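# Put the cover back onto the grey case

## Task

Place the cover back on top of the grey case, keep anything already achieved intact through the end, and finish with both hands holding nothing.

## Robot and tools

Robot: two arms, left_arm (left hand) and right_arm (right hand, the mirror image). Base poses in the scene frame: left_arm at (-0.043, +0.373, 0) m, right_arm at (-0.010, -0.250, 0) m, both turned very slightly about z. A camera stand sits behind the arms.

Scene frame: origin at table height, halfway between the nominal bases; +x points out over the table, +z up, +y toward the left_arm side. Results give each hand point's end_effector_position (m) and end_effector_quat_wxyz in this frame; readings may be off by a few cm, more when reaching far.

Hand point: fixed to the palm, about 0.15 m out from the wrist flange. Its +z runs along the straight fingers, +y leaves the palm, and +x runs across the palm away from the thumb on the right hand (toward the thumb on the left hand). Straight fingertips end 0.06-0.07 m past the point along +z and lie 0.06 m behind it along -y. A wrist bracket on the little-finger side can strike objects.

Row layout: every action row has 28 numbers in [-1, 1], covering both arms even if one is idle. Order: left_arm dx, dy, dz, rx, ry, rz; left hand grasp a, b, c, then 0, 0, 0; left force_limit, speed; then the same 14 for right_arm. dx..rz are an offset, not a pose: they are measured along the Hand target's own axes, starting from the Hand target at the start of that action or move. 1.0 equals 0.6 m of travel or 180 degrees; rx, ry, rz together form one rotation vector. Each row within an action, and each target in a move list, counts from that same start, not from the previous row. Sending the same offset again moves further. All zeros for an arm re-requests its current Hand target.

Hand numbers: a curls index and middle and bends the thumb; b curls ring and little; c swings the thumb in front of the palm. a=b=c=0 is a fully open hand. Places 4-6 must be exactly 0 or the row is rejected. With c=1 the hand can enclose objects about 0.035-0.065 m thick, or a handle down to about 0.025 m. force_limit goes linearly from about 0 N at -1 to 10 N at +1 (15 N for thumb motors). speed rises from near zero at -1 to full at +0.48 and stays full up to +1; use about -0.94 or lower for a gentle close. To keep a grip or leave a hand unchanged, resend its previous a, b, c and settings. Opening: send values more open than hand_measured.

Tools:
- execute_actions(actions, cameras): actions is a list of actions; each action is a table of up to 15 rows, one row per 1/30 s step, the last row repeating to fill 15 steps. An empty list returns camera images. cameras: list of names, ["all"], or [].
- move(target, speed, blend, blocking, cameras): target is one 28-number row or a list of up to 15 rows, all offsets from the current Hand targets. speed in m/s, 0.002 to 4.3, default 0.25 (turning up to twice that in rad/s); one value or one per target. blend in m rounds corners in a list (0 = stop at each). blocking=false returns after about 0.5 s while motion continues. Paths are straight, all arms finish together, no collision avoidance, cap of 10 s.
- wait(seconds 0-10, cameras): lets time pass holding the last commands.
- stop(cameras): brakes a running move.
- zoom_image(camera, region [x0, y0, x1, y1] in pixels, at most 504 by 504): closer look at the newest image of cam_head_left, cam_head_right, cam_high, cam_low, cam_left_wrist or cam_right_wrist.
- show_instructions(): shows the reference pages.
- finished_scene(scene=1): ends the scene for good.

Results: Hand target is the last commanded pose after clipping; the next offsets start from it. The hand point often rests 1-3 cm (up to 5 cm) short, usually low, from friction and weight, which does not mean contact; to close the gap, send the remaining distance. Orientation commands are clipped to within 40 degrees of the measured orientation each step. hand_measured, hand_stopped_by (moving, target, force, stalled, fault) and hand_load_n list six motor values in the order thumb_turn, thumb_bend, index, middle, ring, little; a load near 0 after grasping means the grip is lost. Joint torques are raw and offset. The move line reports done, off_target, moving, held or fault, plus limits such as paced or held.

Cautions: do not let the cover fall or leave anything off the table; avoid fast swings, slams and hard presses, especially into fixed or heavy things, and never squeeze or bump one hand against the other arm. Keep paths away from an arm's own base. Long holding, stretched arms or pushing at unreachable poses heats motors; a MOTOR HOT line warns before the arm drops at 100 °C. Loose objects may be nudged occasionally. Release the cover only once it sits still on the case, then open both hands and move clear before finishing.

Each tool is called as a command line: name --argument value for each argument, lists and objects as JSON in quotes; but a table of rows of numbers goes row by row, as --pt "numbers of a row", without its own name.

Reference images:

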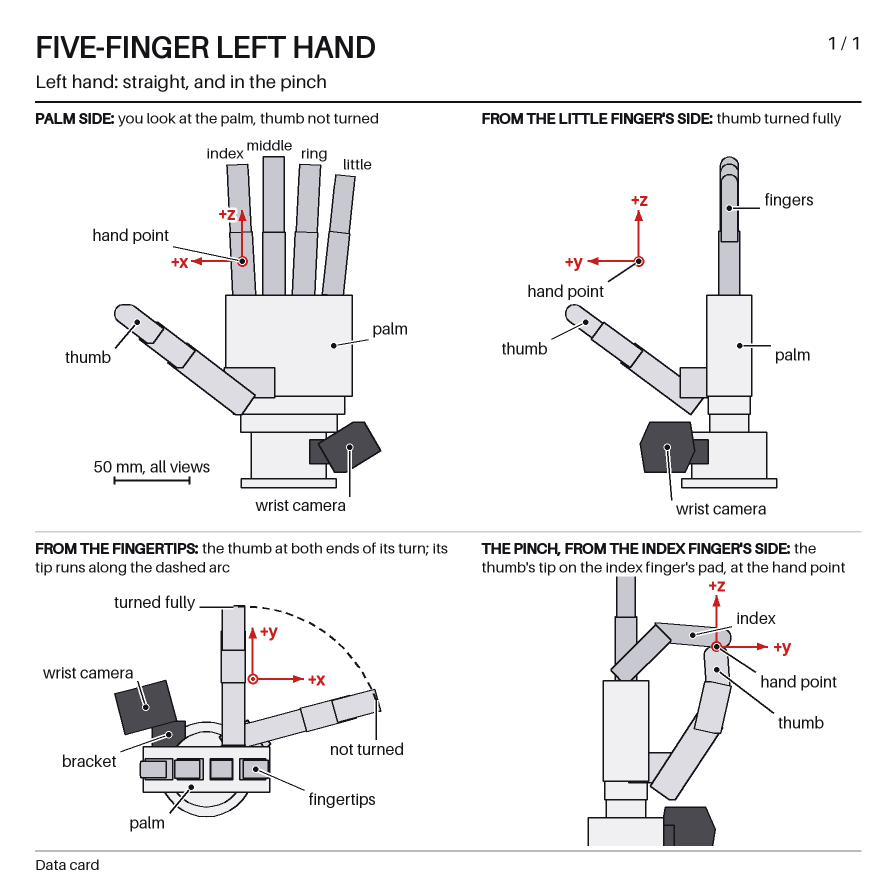

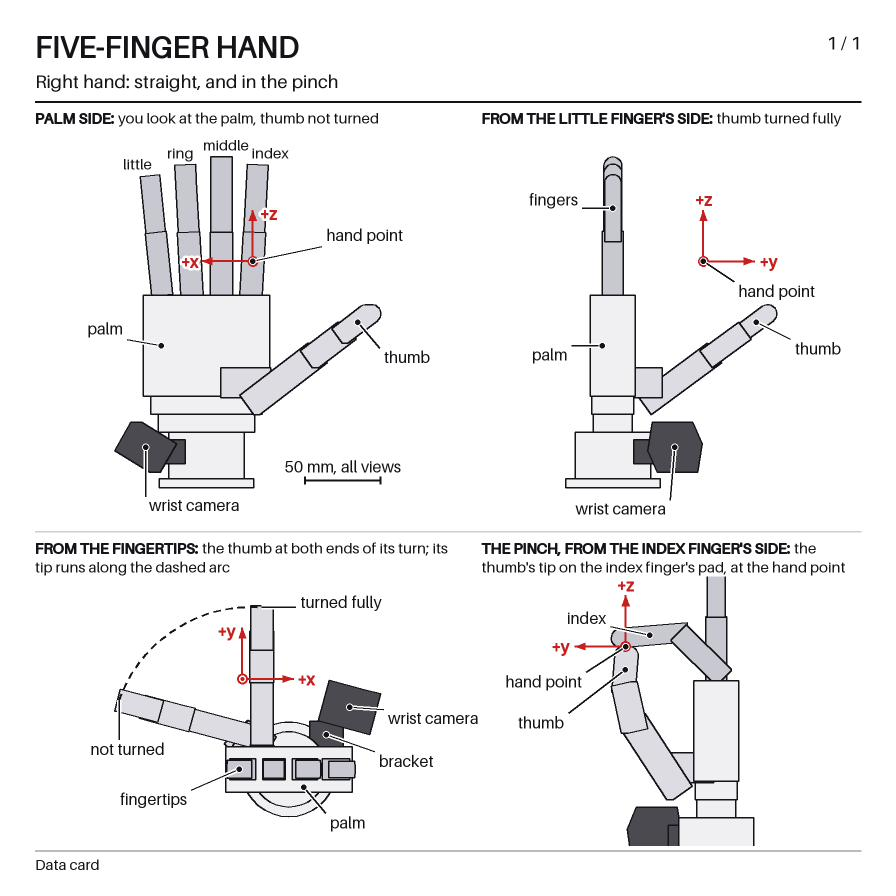

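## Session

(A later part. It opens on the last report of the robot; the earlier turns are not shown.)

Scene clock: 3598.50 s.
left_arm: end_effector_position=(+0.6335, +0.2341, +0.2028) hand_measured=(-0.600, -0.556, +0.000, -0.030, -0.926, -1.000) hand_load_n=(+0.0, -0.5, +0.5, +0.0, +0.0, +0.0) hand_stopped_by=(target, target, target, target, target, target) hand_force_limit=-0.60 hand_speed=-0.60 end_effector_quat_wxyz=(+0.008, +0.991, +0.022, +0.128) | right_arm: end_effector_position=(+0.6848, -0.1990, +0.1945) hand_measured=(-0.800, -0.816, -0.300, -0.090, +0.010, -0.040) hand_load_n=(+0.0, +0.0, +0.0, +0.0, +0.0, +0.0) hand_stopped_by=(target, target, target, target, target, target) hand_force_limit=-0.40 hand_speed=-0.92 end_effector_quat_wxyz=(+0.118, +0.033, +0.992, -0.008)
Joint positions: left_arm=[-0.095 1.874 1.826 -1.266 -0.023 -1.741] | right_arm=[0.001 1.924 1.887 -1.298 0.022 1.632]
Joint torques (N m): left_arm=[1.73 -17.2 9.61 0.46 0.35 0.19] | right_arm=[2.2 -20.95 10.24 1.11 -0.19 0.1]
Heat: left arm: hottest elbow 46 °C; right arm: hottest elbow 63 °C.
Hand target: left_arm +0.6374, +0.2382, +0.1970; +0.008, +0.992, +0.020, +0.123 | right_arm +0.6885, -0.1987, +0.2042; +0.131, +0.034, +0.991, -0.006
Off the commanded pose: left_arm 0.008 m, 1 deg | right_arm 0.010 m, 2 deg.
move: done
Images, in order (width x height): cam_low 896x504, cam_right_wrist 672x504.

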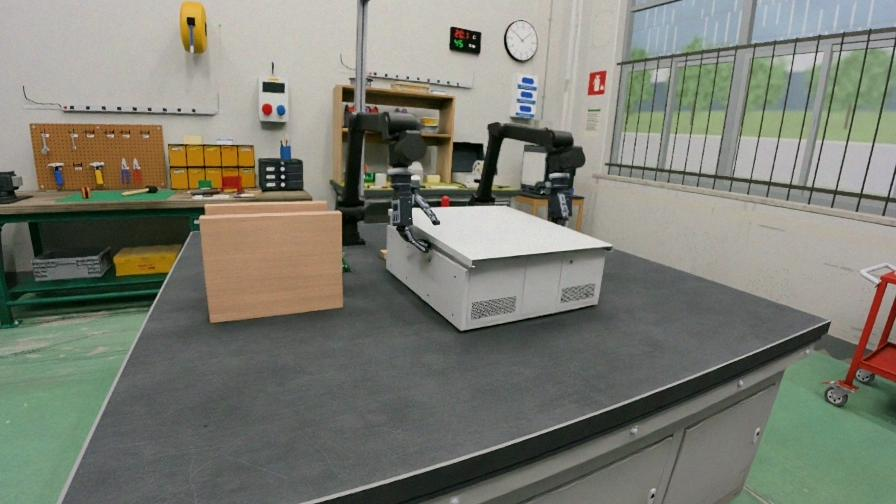

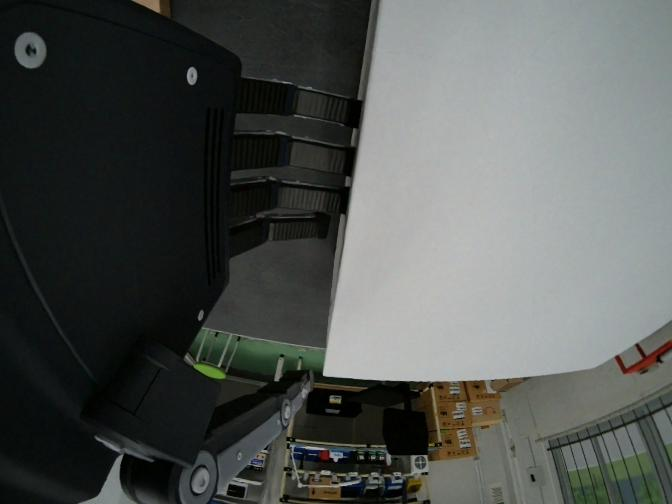

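execute_actions --actions '[]'

zoom_image --camera "cam_head_left" --region '[370, 200, 580, 270]'

zoom_image --camera "cam_head_right" --region '[360, 200, 570, 270]'

zoom_image --camera "cam_high" --region '[310, 150, 590, 390]'

zoom_image --camera "cam_low" --region '[560, 210, 630, 270]'

zoom_image --camera "cam_low" --region '[370, 180, 640, 340]'

zoom_image --camera "cam_high" --region '[320, 170, 380, 350]'

Scene clock: 3606.60 s.
left_arm: end_effector_position=(+0.6335, +0.2341, +0.2028) hand_measured=(-0.600, -0.556, +0.000, -0.030, -0.926, -1.000) hand_load_n=(+0.0, +0.0, +0.0, +0.0, +0.0, +0.0) hand_stopped_by=(target, target, target, target, target, target) hand_force_limit=-0.60 hand_speed=-0.60 end_effector_quat_wxyz=(+0.008, +0.991, +0.022, +0.128) | right_arm: end_effector_position=(+0.6848, -0.1990, +0.1945) hand_measured=(-0.800, -0.816, -0.300, -0.090, +0.010, -0.040) hand_load_n=(+0.0, -0.5, +0.0, +0.0, +0.0, +0.0) hand_stopped_by=(target, target, target, target, target, target) hand_force_limit=-0.40 hand_speed=-0.92 end_effector_quat_wxyz=(+0.118, +0.033, +0.992, -0.008)
Joint positions: left_arm=[-0.095 1.874 1.826 -1.266 -0.023 -1.741] | right_arm=[0.001 1.924 1.887 -1.298 0.022 1.632]
Joint velocities: within noise
Joint torques (N m): left_arm=[1.67 -17.03 9.59 0.47 0.37 0.2] | right_arm=[0.5 -19.55 10.06 1.25 -0.18 0.09]
Heat: left arm: hottest elbow 46 °C; right arm: hottest elbow 62 °C.
Hand target: left_arm +0.6374, +0.2382, +0.1970; +0.008, +0.992, +0.020, +0.123 | right_arm +0.6885, -0.1987, +0.2042; +0.131, +0.034, +0.991, -0.006
Off the commanded pose: left_arm 0.008 m, 1 deg | right_arm 0.010 m, 2 deg.

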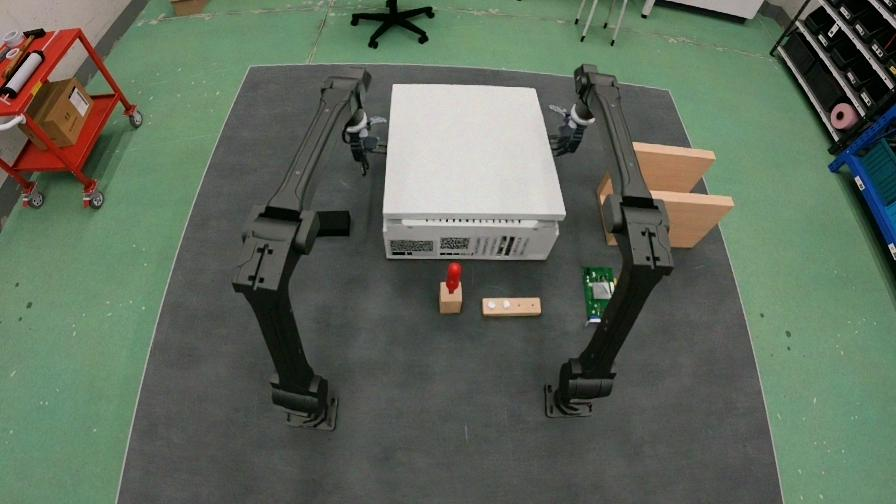

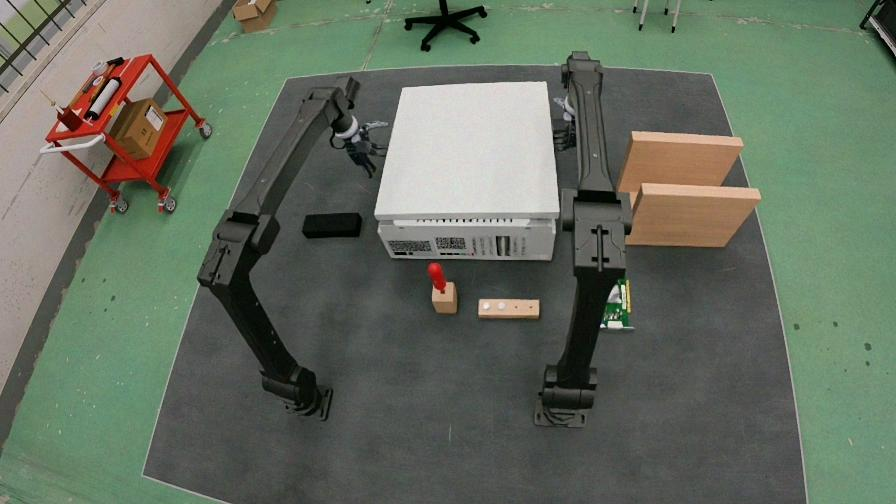

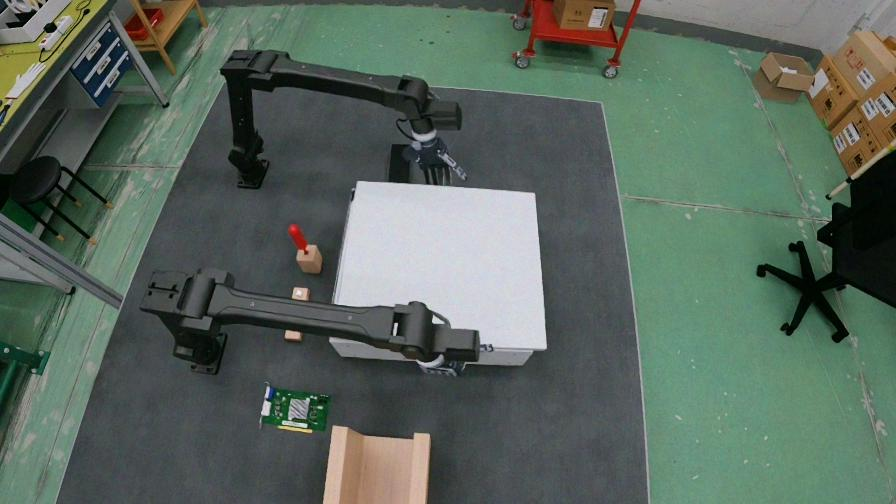

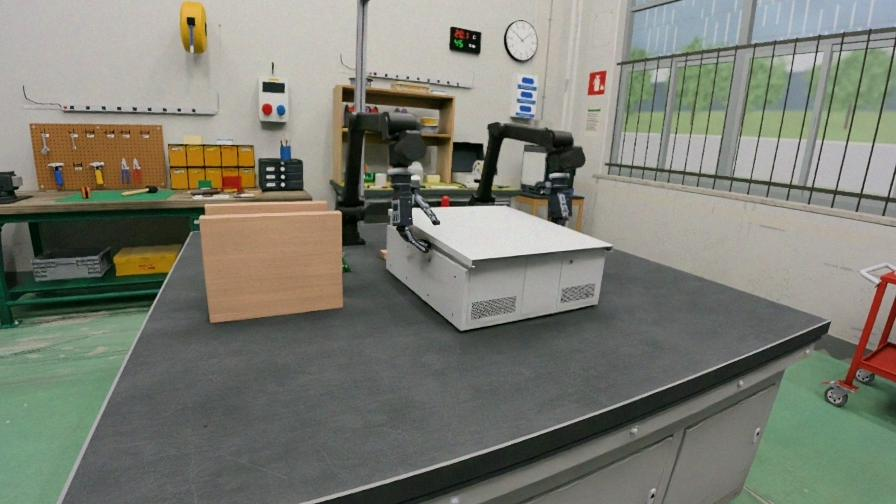

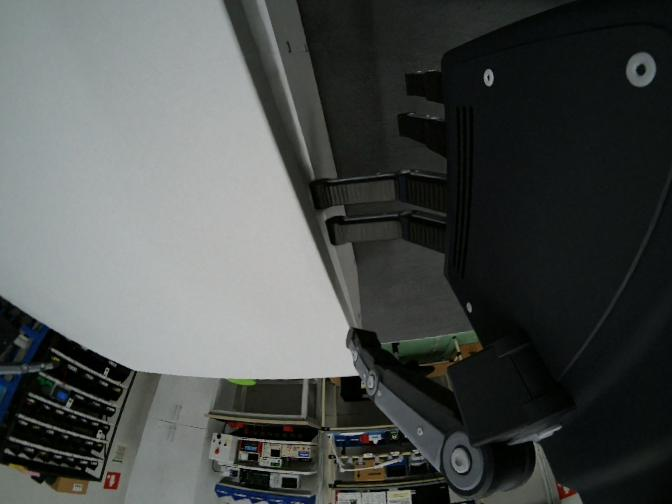

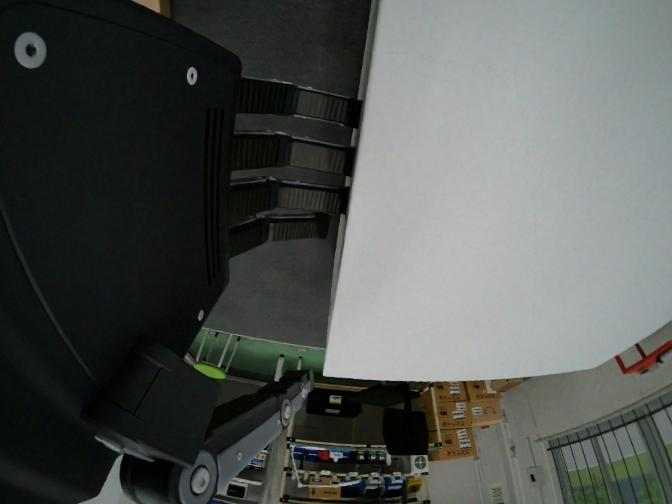

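Scaled by 2.400.

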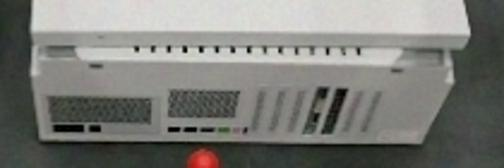

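Scaled by 2.400.

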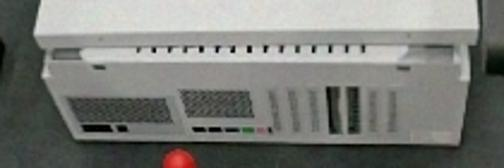

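Scaled by 1.800.

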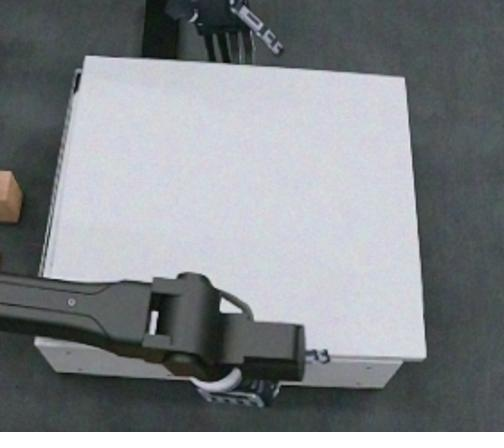

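Scaled by 7.200.

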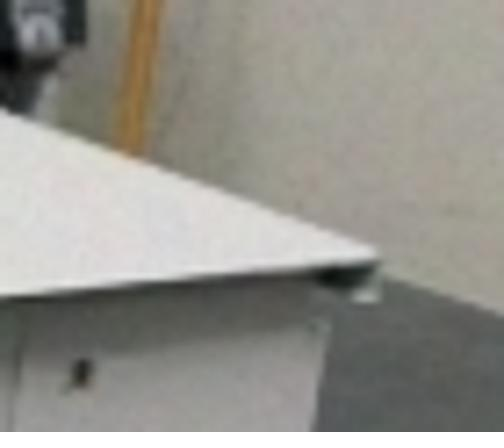

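Scaled by 1.867.

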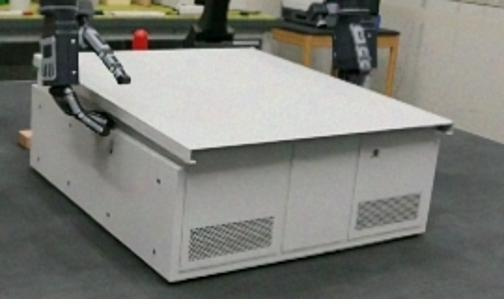

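Scaled by 2.800.

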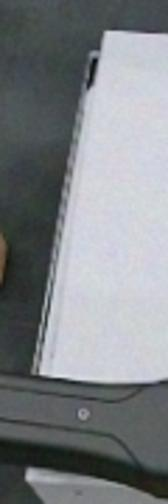

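move --target '[0,0,0,0,0,0,0,0,0,0,0,0,-0.6,-0.6,0,-0.0166,0,0,0,0,0,0,0,0,0,0,-0.6,-0.7]' --speed 0.05

move --target '[0.026,0.0022,-0.1034,0,0,0,0,0,0,0,0,0,-0.6,-0.6,-0.0351,-0.0004,-0.1305,0,0,0,0,0,0,0,0,0,-0.6,-0.7]' --speed 0.1 --cameras '["cam_left_wrist","cam_right_wrist","cam_low"]'

Scene clock: 3649.30 s.
left_arm: end_effector_position=(+0.6334, +0.2339, +0.2028) hand_measured=(-1.000, -1.000, -1.000, -1.000, -1.000, -1.000) hand_load_n=(+0.0, +0.0, +0.0, +0.0, +0.0, +0.0) hand_stopped_by=(target, target, target, target, target, target) hand_force_limit=-0.60 hand_speed=-0.60 end_effector_quat_wxyz=(+0.008, +0.992, +0.021, +0.128) | right_arm: end_effector_position=(+0.6847, -0.2003, +0.2016) hand_measured=(-1.000, -1.000, -1.000, -1.000, -1.000, -1.000) hand_load_n=(+0.0, +0.0, +0.0, -0.5, +0.0, +0.0) hand_stopped_by=(target, target, target, target, target, target) hand_force_limit=-0.60 hand_speed=-0.70 end_effector_quat_wxyz=(+0.124, +0.035, +0.992, -0.005)
Joint positions: left_arm=[-0.095 1.874 1.826 -1.266 -0.022 -1.74] | right_arm=[-0.003 1.914 1.887 -1.296 0.017 1.632]
Joint torques (N m): left_arm=[1.79 -17.14 9.62 0.51 0.33 0.17] | right_arm=[0.38 -19.14 10 1.26 -0.12 -0.12]
Heat: left arm: hottest elbow 46 °C; right arm: hottest elbow 58 °C.
Hand target: left_arm +0.6374, +0.2382, +0.1970; +0.008, +0.992, +0.020, +0.123 | right_arm +0.6878, -0.2085, +0.2043; +0.131, +0.034, +0.991, -0.006
Off the commanded pose: left_arm 0.008 m, 1 deg | right_arm 0.009 m, 1 deg.
move: done

Scene clock: 3650.83 s.
left_arm: end_effector_position=(+0.6233, +0.2352, +0.2451) hand_measured=(-1.000, -1.000, -1.000, -1.000, -1.000, -1.000) hand_load_n=(+0.0, +0.0, +0.0, +0.0, -0.5, +0.0) hand_stopped_by=(target, target, target, target, target, target) hand_force_limit=-0.60 hand_speed=-0.60 end_effector_quat_wxyz=(+0.005, +0.994, +0.021, +0.109) | right_arm: end_effector_position=(+0.6752, -0.2003, +0.2662) hand_measured=(-1.000, -1.000, -1.000, -1.000, -1.000, -1.000) hand_load_n=(+0.0, +0.0, +0.0, +0.0, +0.0, +0.0) hand_stopped_by=(target, target, target, target, target, target) hand_force_limit=-0.60 hand_speed=-0.70 end_effector_quat_wxyz=(+0.113, +0.035, +0.993, -0.005)
Joint positions: left_arm=[-0.095 1.874 1.947 -1.425 -0.022 -1.74] | right_arm=[-0.003 1.914 2.062 -1.492 0.017 1.632]
Joint torques (N m): left_arm=[1.67 -16.97 13.18 0.03 0.3 0.19] | right_arm=[0.5 -17.32 15.08 0.21 -0.14 -0.1]
Heat: left arm: hottest elbow 46 °C; right arm: hottest elbow 59 °C.
Hand target: left_arm +0.6373, +0.2382, +0.2610; +0.008, +0.992, +0.020, +0.123 | right_arm +0.6877, -0.2085, +0.2853; +0.131, +0.034, +0.991, -0.006
Off the commanded pose: left_arm 0.021 m, 2 deg | right_arm 0.024 m, 2 deg.
move: off_target (left_arm, right_arm)
Images, in order (width x height): cam_low 896x504, cam_left_wrist 672x504, cam_right_wrist 672x504.

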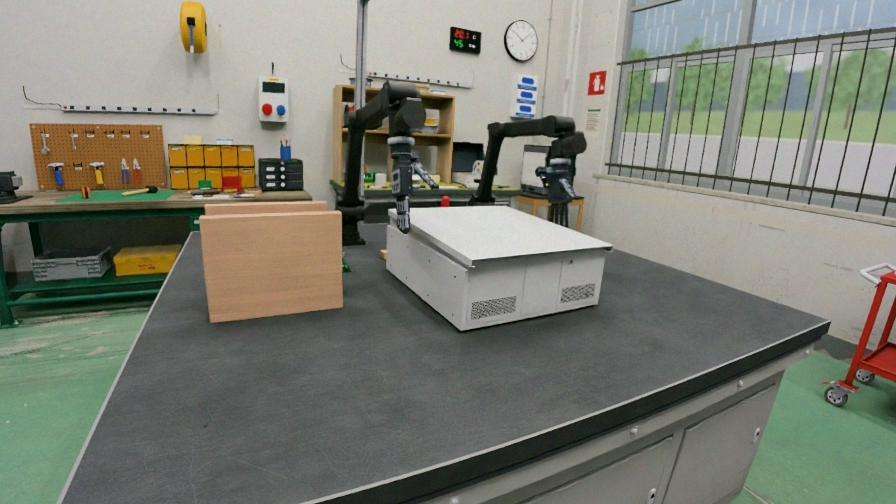

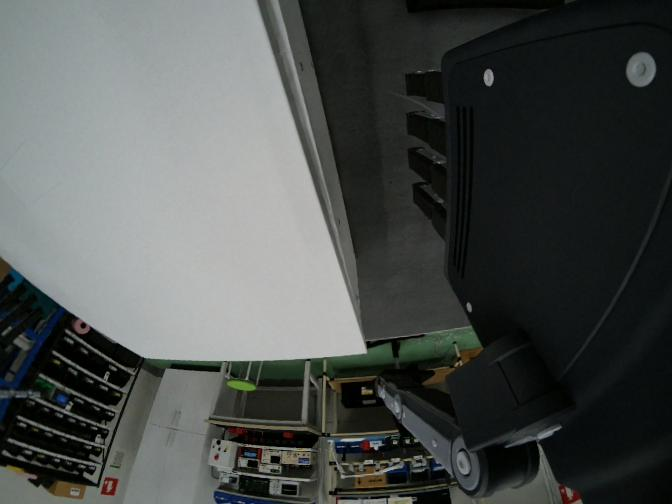

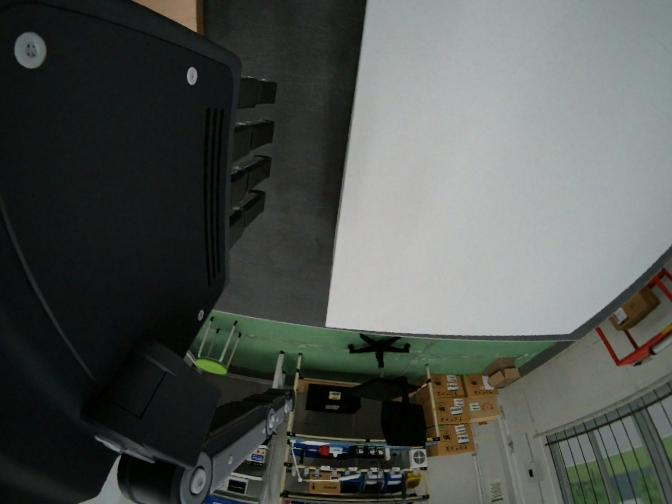

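move --target '[0,0,0,0,0,0,0,0,0,0,0,0,-0.6,-0.6,0.0208,0.0002,0.0773,0,0,0,0,0,0,0,0,0,-0.6,-0.7]' --speed 0.06

Scene clock: 3662.07 s.
left_arm: end_effector_position=(+0.6233, +0.2352, +0.2451) hand_measured=(-1.000, -1.000, -1.000, -1.000, -1.000, -1.000) hand_load_n=(+0.0, +0.0, +0.0, +0.0, +0.0, +0.0) hand_stopped_by=(target, target, target, target, target, target) hand_force_limit=-0.60 hand_speed=-0.60 end_effector_quat_wxyz=(+0.005, +0.994, +0.021, +0.109) | right_arm: end_effector_position=(+0.6872, -0.2004, +0.2422) hand_measured=(-1.000, -1.000, -1.000, -1.000, -1.000, -1.000) hand_load_n=(+0.0, +0.0, +0.0, +0.0, +0.0, +0.0) hand_stopped_by=(target, target, target, target, target, target) hand_force_limit=-0.60 hand_speed=-0.70 end_effector_quat_wxyz=(+0.131, +0.035, +0.991, -0.005)
Joint positions: left_arm=[-0.095 1.874 1.947 -1.425 -0.022 -1.74] | right_arm=[-0.003 1.914 1.99 -1.385 0.017 1.632]
Joint torques (N m): left_arm=[1.9 -16.97 13.15 0.12 0.32 0.18] | right_arm=[0.73 -19.25 8.68 1.25 -0.19 -0.1]
Heat: left arm: hottest elbow 47 °C; right arm: hottest elbow 61 °C.
Hand target: left_arm +0.6373, +0.2382, +0.2610; +0.008, +0.992, +0.020, +0.123 | right_arm +0.6877, -0.2085, +0.2372; +0.131, +0.034, +0.991, -0.006
Off the commanded pose: left_arm 0.021 m, 2 deg | right_arm 0.010 m, 0 deg.
move: off_target (left_arm)

move --target '[-0.0046,0.1098,0.0012,0,0,0,0,0,0,0,0,0,-0.6,-0.6,0.0064,0.0973,-0.002,0,0,0,0,0,0,0,0,0,-0.6,-0.7]' --speed 0.06 --cameras '["all"]'

Scene clock: 3668.93 s.
left_arm: end_effector_position=(+0.6244, +0.1786, +0.2491) hand_measured=(-1.000, -1.000, -1.000, -1.000, -1.000, -1.000) hand_load_n=(+0.0, +0.0, +0.0, +0.0, +0.0, +0.0) hand_stopped_by=(target, target, target, target, target, target) hand_force_limit=-0.60 hand_speed=-0.60 end_effector_quat_wxyz=(+0.006, +0.994, +0.018, +0.112) | right_arm: end_effector_position=(+0.6859, -0.1560, +0.2422) hand_measured=(-1.000, -1.000, -1.000, -1.000, -1.000, -1.000) hand_load_n=(+0.0, +0.0, +0.0, +0.0, +0.0, +0.0) hand_stopped_by=(target, target, target, target, target, target) hand_force_limit=-0.60 hand_speed=-0.70 end_effector_quat_wxyz=(+0.132, +0.032, +0.991, -0.006)
Joint positions: left_arm=[-0.186 1.906 2.004 -1.447 -0.041 -1.822] | right_arm=[0.07 1.914 1.99 -1.385 0.037 1.696]
Joint torques (N m): left_arm=[0.62 -16.97 13.12 0.12 0.04 -0.01] | right_arm=[2.26 -18.84 9.26 0.98 0.03 0.18]
Heat: left arm: hottest elbow 48 °C; right arm: hottest elbow 61 °C.
Hand target: left_arm +0.6374, +0.1721, +0.2609; +0.008, +0.992, +0.020, +0.123 | right_arm +0.6877, -0.1501, +0.2372; +0.131, +0.034, +0.991, -0.006
Off the commanded pose: left_arm 0.019 m, 1 deg | right_arm 0.008 m, 0 deg.
move: off_target (left_arm)

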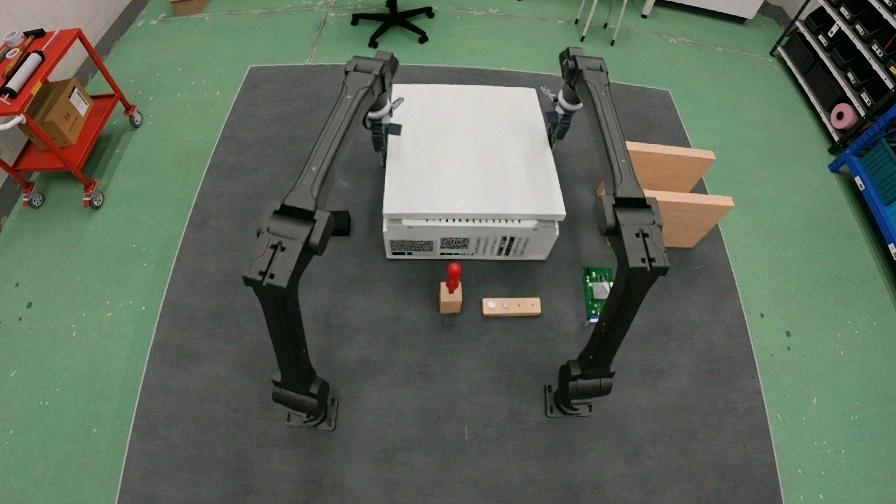

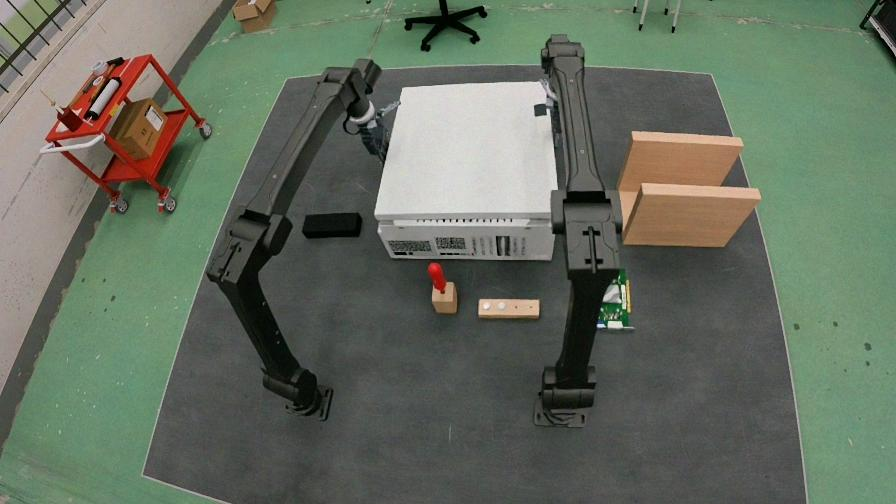

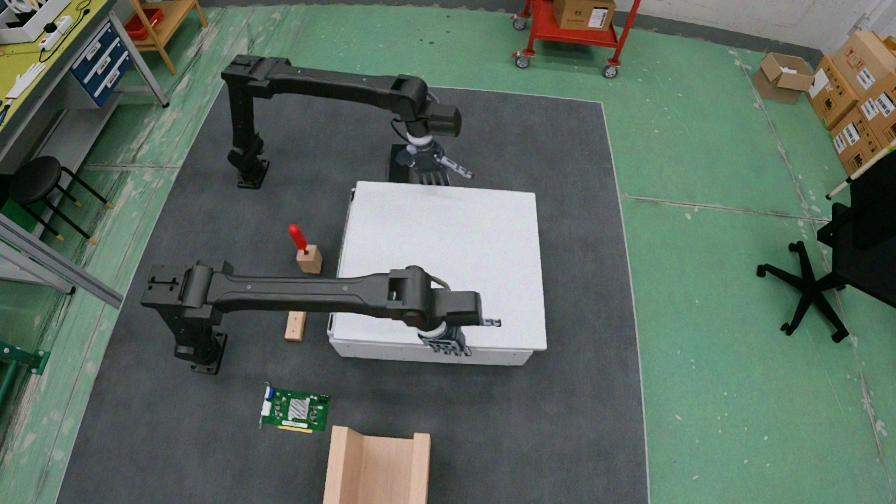

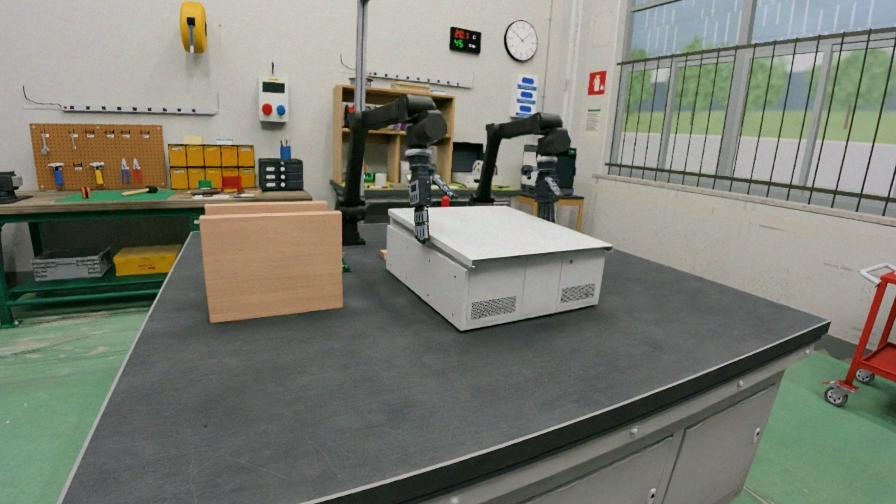

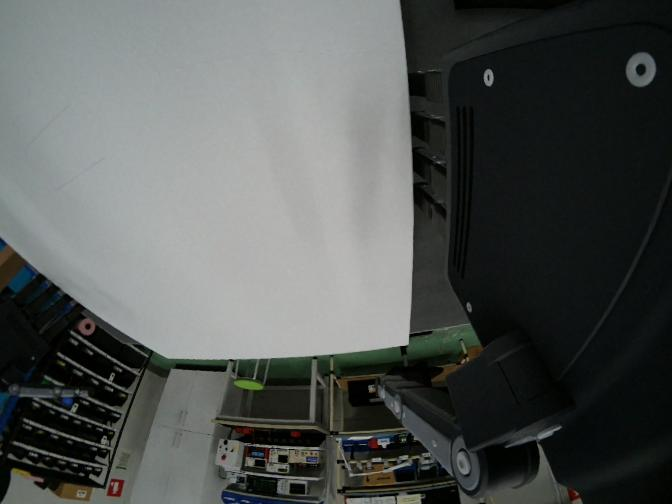

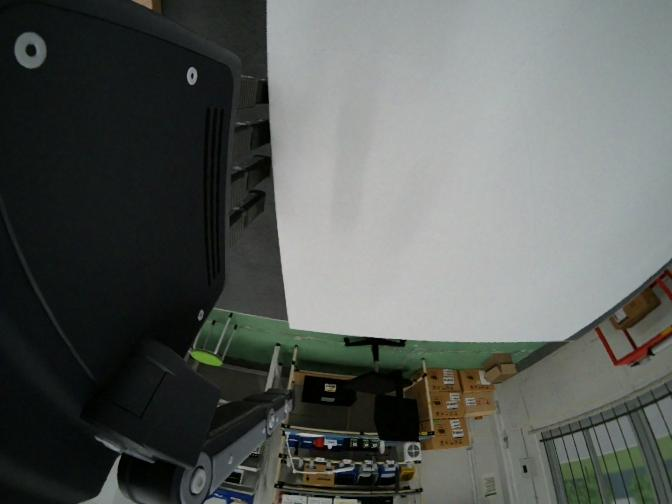

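move --target '[-0.0009,0.0216,0.0002,0,0,0,0,0,0,0,0,0,-0.6,-0.6,0.0018,0.0266,-0.0006,0,0,0,0,0,0,0,0,0,-0.6,-0.7]' --speed 0.04 --cameras '["cam_left_wrist","cam_right_wrist"]'

Scene clock: 3674.07 s.
left_arm: end_effector_position=(+0.6253, +0.1721, +0.2487) hand_measured=(-1.000, -1.000, -1.000, -1.000, -1.000, -1.000) hand_load_n=(+0.0, +0.0, +0.0, +0.0, +0.0, +0.0) hand_stopped_by=(target, target, target, target, target, target) hand_force_limit=-0.60 hand_speed=-0.60 end_effector_quat_wxyz=(+0.003, +0.994, +0.022, +0.111) | right_arm: end_effector_position=(+0.6862, -0.1518, +0.2418) hand_measured=(-1.000, -1.000, -1.000, -1.000, -1.000, -1.000) hand_load_n=(+0.0, -0.5, +0.0, +0.0, +0.0, +0.5) hand_stopped_by=(target, target, target, target, target, target) hand_force_limit=-0.60 hand_speed=-0.70 end_effector_quat_wxyz=(+0.133, +0.036, +0.990, -0.011)
Joint positions: left_arm=[-0.199 1.915 2.017 -1.455 -0.051 -1.844] | right_arm=[0.081 1.914 1.99 -1.385 0.052 1.714]
Joint torques (N m): left_arm=[-0.09 -16.91 13.2 0.12 0.22 -0.02] | right_arm=[3.66 -18.08 10.17 1.07 -0.26 0.27]
Heat: left arm: hottest elbow 48 °C; right arm: hottest elbow 61 °C.
Hand target: left_arm +0.6374, +0.1591, +0.2609; +0.008, +0.992, +0.020, +0.123 | right_arm +0.6877, -0.1340, +0.2373; +0.131, +0.034, +0.991, -0.006
Off the commanded pose: left_arm 0.022 m, 2 deg | right_arm 0.018 m, 1 deg.
move: off_target (left_arm, right_arm)
Images, in order (width x height): cam_left_wrist 672x504, cam_right_wrist 672x504.

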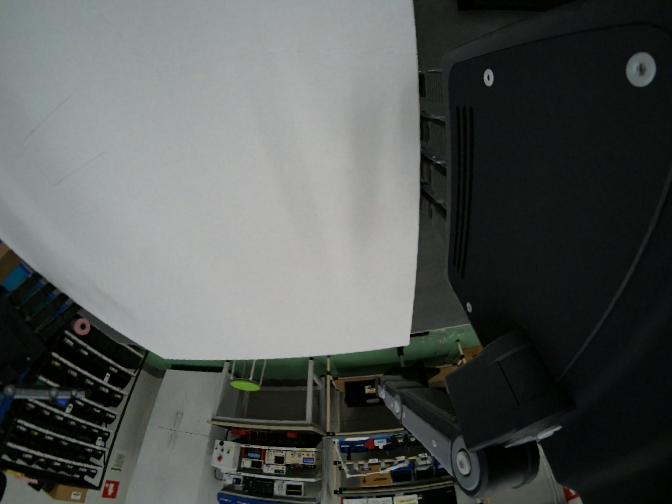

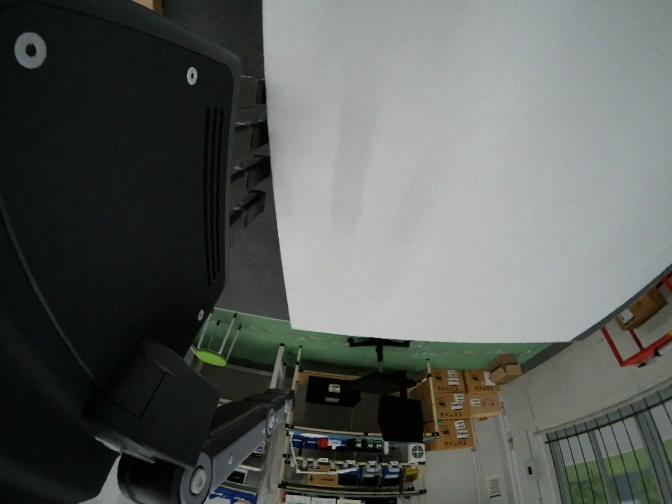

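move --target '[-0.0455,0.0048,-0.0114,0,0,0,0,0,0,0,0,0,-0.6,-0.6,0.039,0.0038,-0.0105,0,0,0,0,0,0,0,0,0,-0.6,-0.7]' --speed 0.04 --cameras '["all"]'

zoom_image --camera "cam_head_left" --region '[370, 200, 580, 270]'

zoom_image --camera "cam_high" --region '[320, 170, 380, 350]'

zoom_image --camera "cam_low" --region '[370, 180, 640, 340]'

Scene clock: 3682.80 s.
left_arm: end_effector_position=(+0.6147, +0.1713, +0.2607) hand_measured=(-1.000, -1.000, -1.000, -1.000, -1.000, -1.000) hand_load_n=(+0.0, +0.0, +0.0, +0.0, +0.5, +0.0) hand_stopped_by=(target, target, target, target, target, target) hand_force_limit=-0.60 hand_speed=-0.60 end_effector_quat_wxyz=(+0.001, +0.992, +0.025, +0.120) | right_arm: end_effector_position=(+0.6711, -0.1529, +0.2329) hand_measured=(-1.000, -1.000, -1.000, -1.000, -1.000, -1.000) hand_load_n=(+0.0, -0.5, +0.0, +0.0, +0.0, +0.0) hand_stopped_by=(target, target, target, target, target, target) hand_force_limit=-0.60 hand_speed=-0.70 end_effector_quat_wxyz=(+0.130, +0.039, +0.991, -0.015)
Joint positions: left_arm=[-0.207 1.873 1.982 -1.447 -0.06 -1.857] | right_arm=[0.084 1.87 1.904 -1.35 0.059 1.722]
Joint torques (N m): left_arm=[-0.91 -19.43 7.5 1.17 0.45 -0.05] | right_arm=[4.48 -19.78 8.2 0.68 -0.37 0.28]
Heat: left arm: hottest elbow 50 °C; right arm: hottest elbow 61 °C.
Hand target: left_arm +0.6094, +0.1552, +0.2609; +0.008, +0.992, +0.020, +0.123 | right_arm +0.6637, -0.1300, +0.2372; +0.131, +0.034, +0.991, -0.006
Off the commanded pose: left_arm 0.017 m, 1 deg | right_arm 0.024 m, 1 deg.
move: off_target (left_arm, right_arm)

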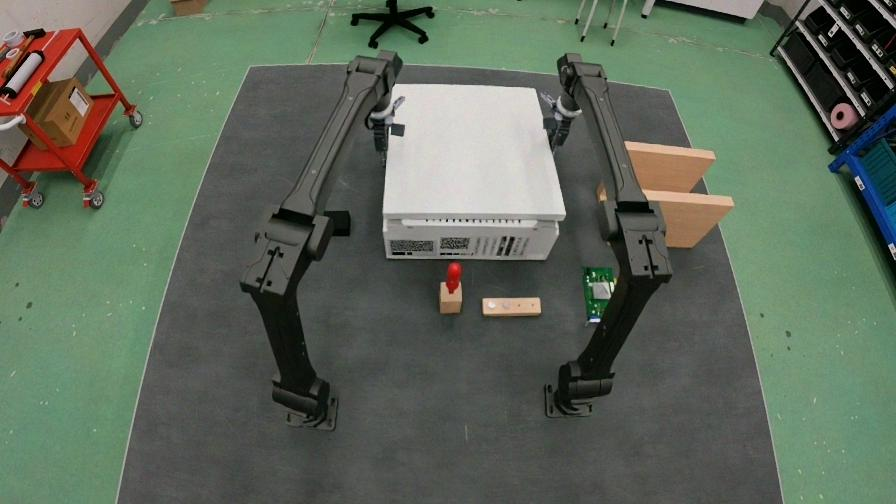

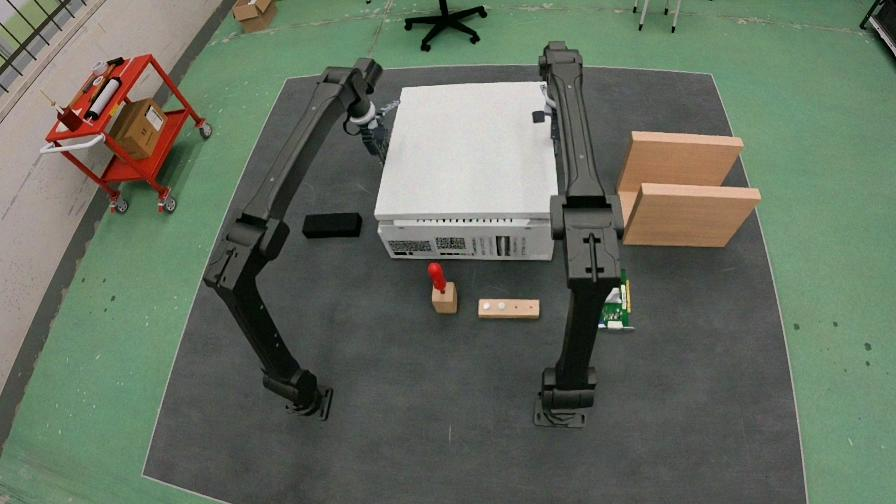

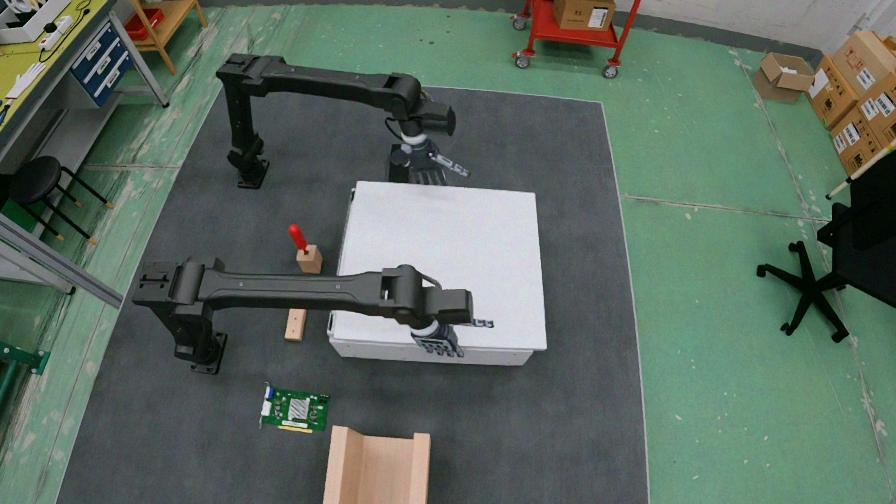

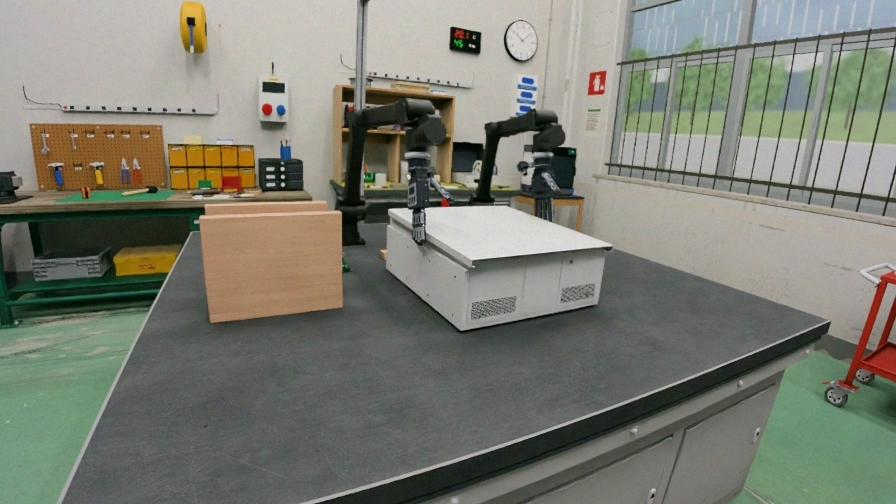

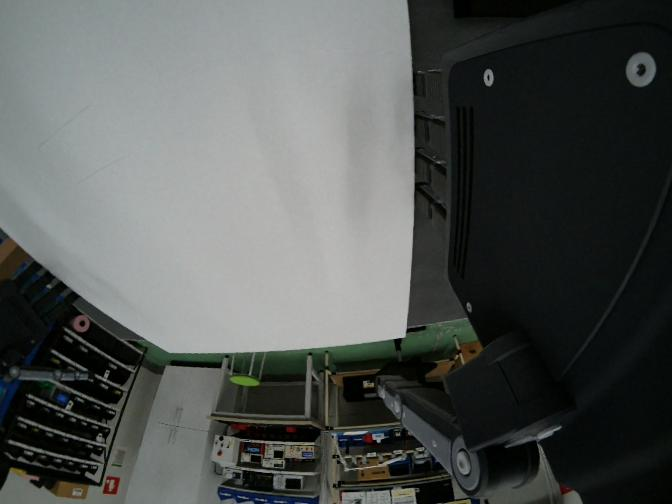

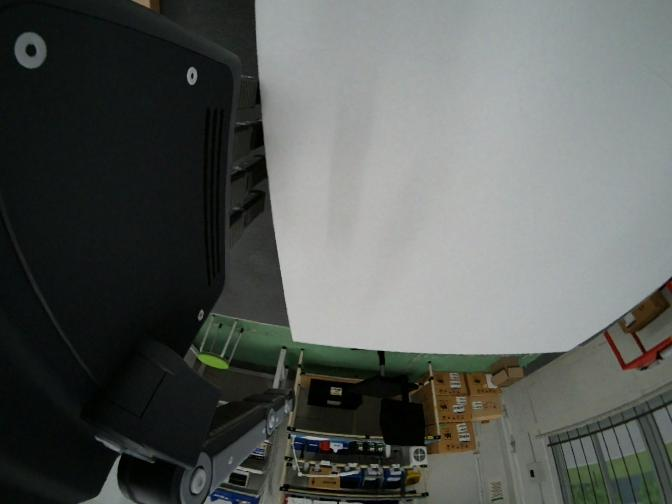

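Scaled by 2.400.

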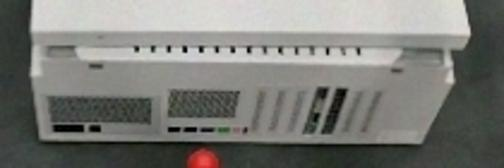

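Scaled by 2.800.

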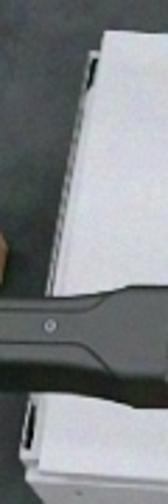

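Scaled by 1.867.

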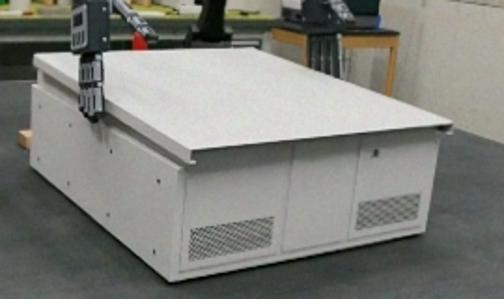

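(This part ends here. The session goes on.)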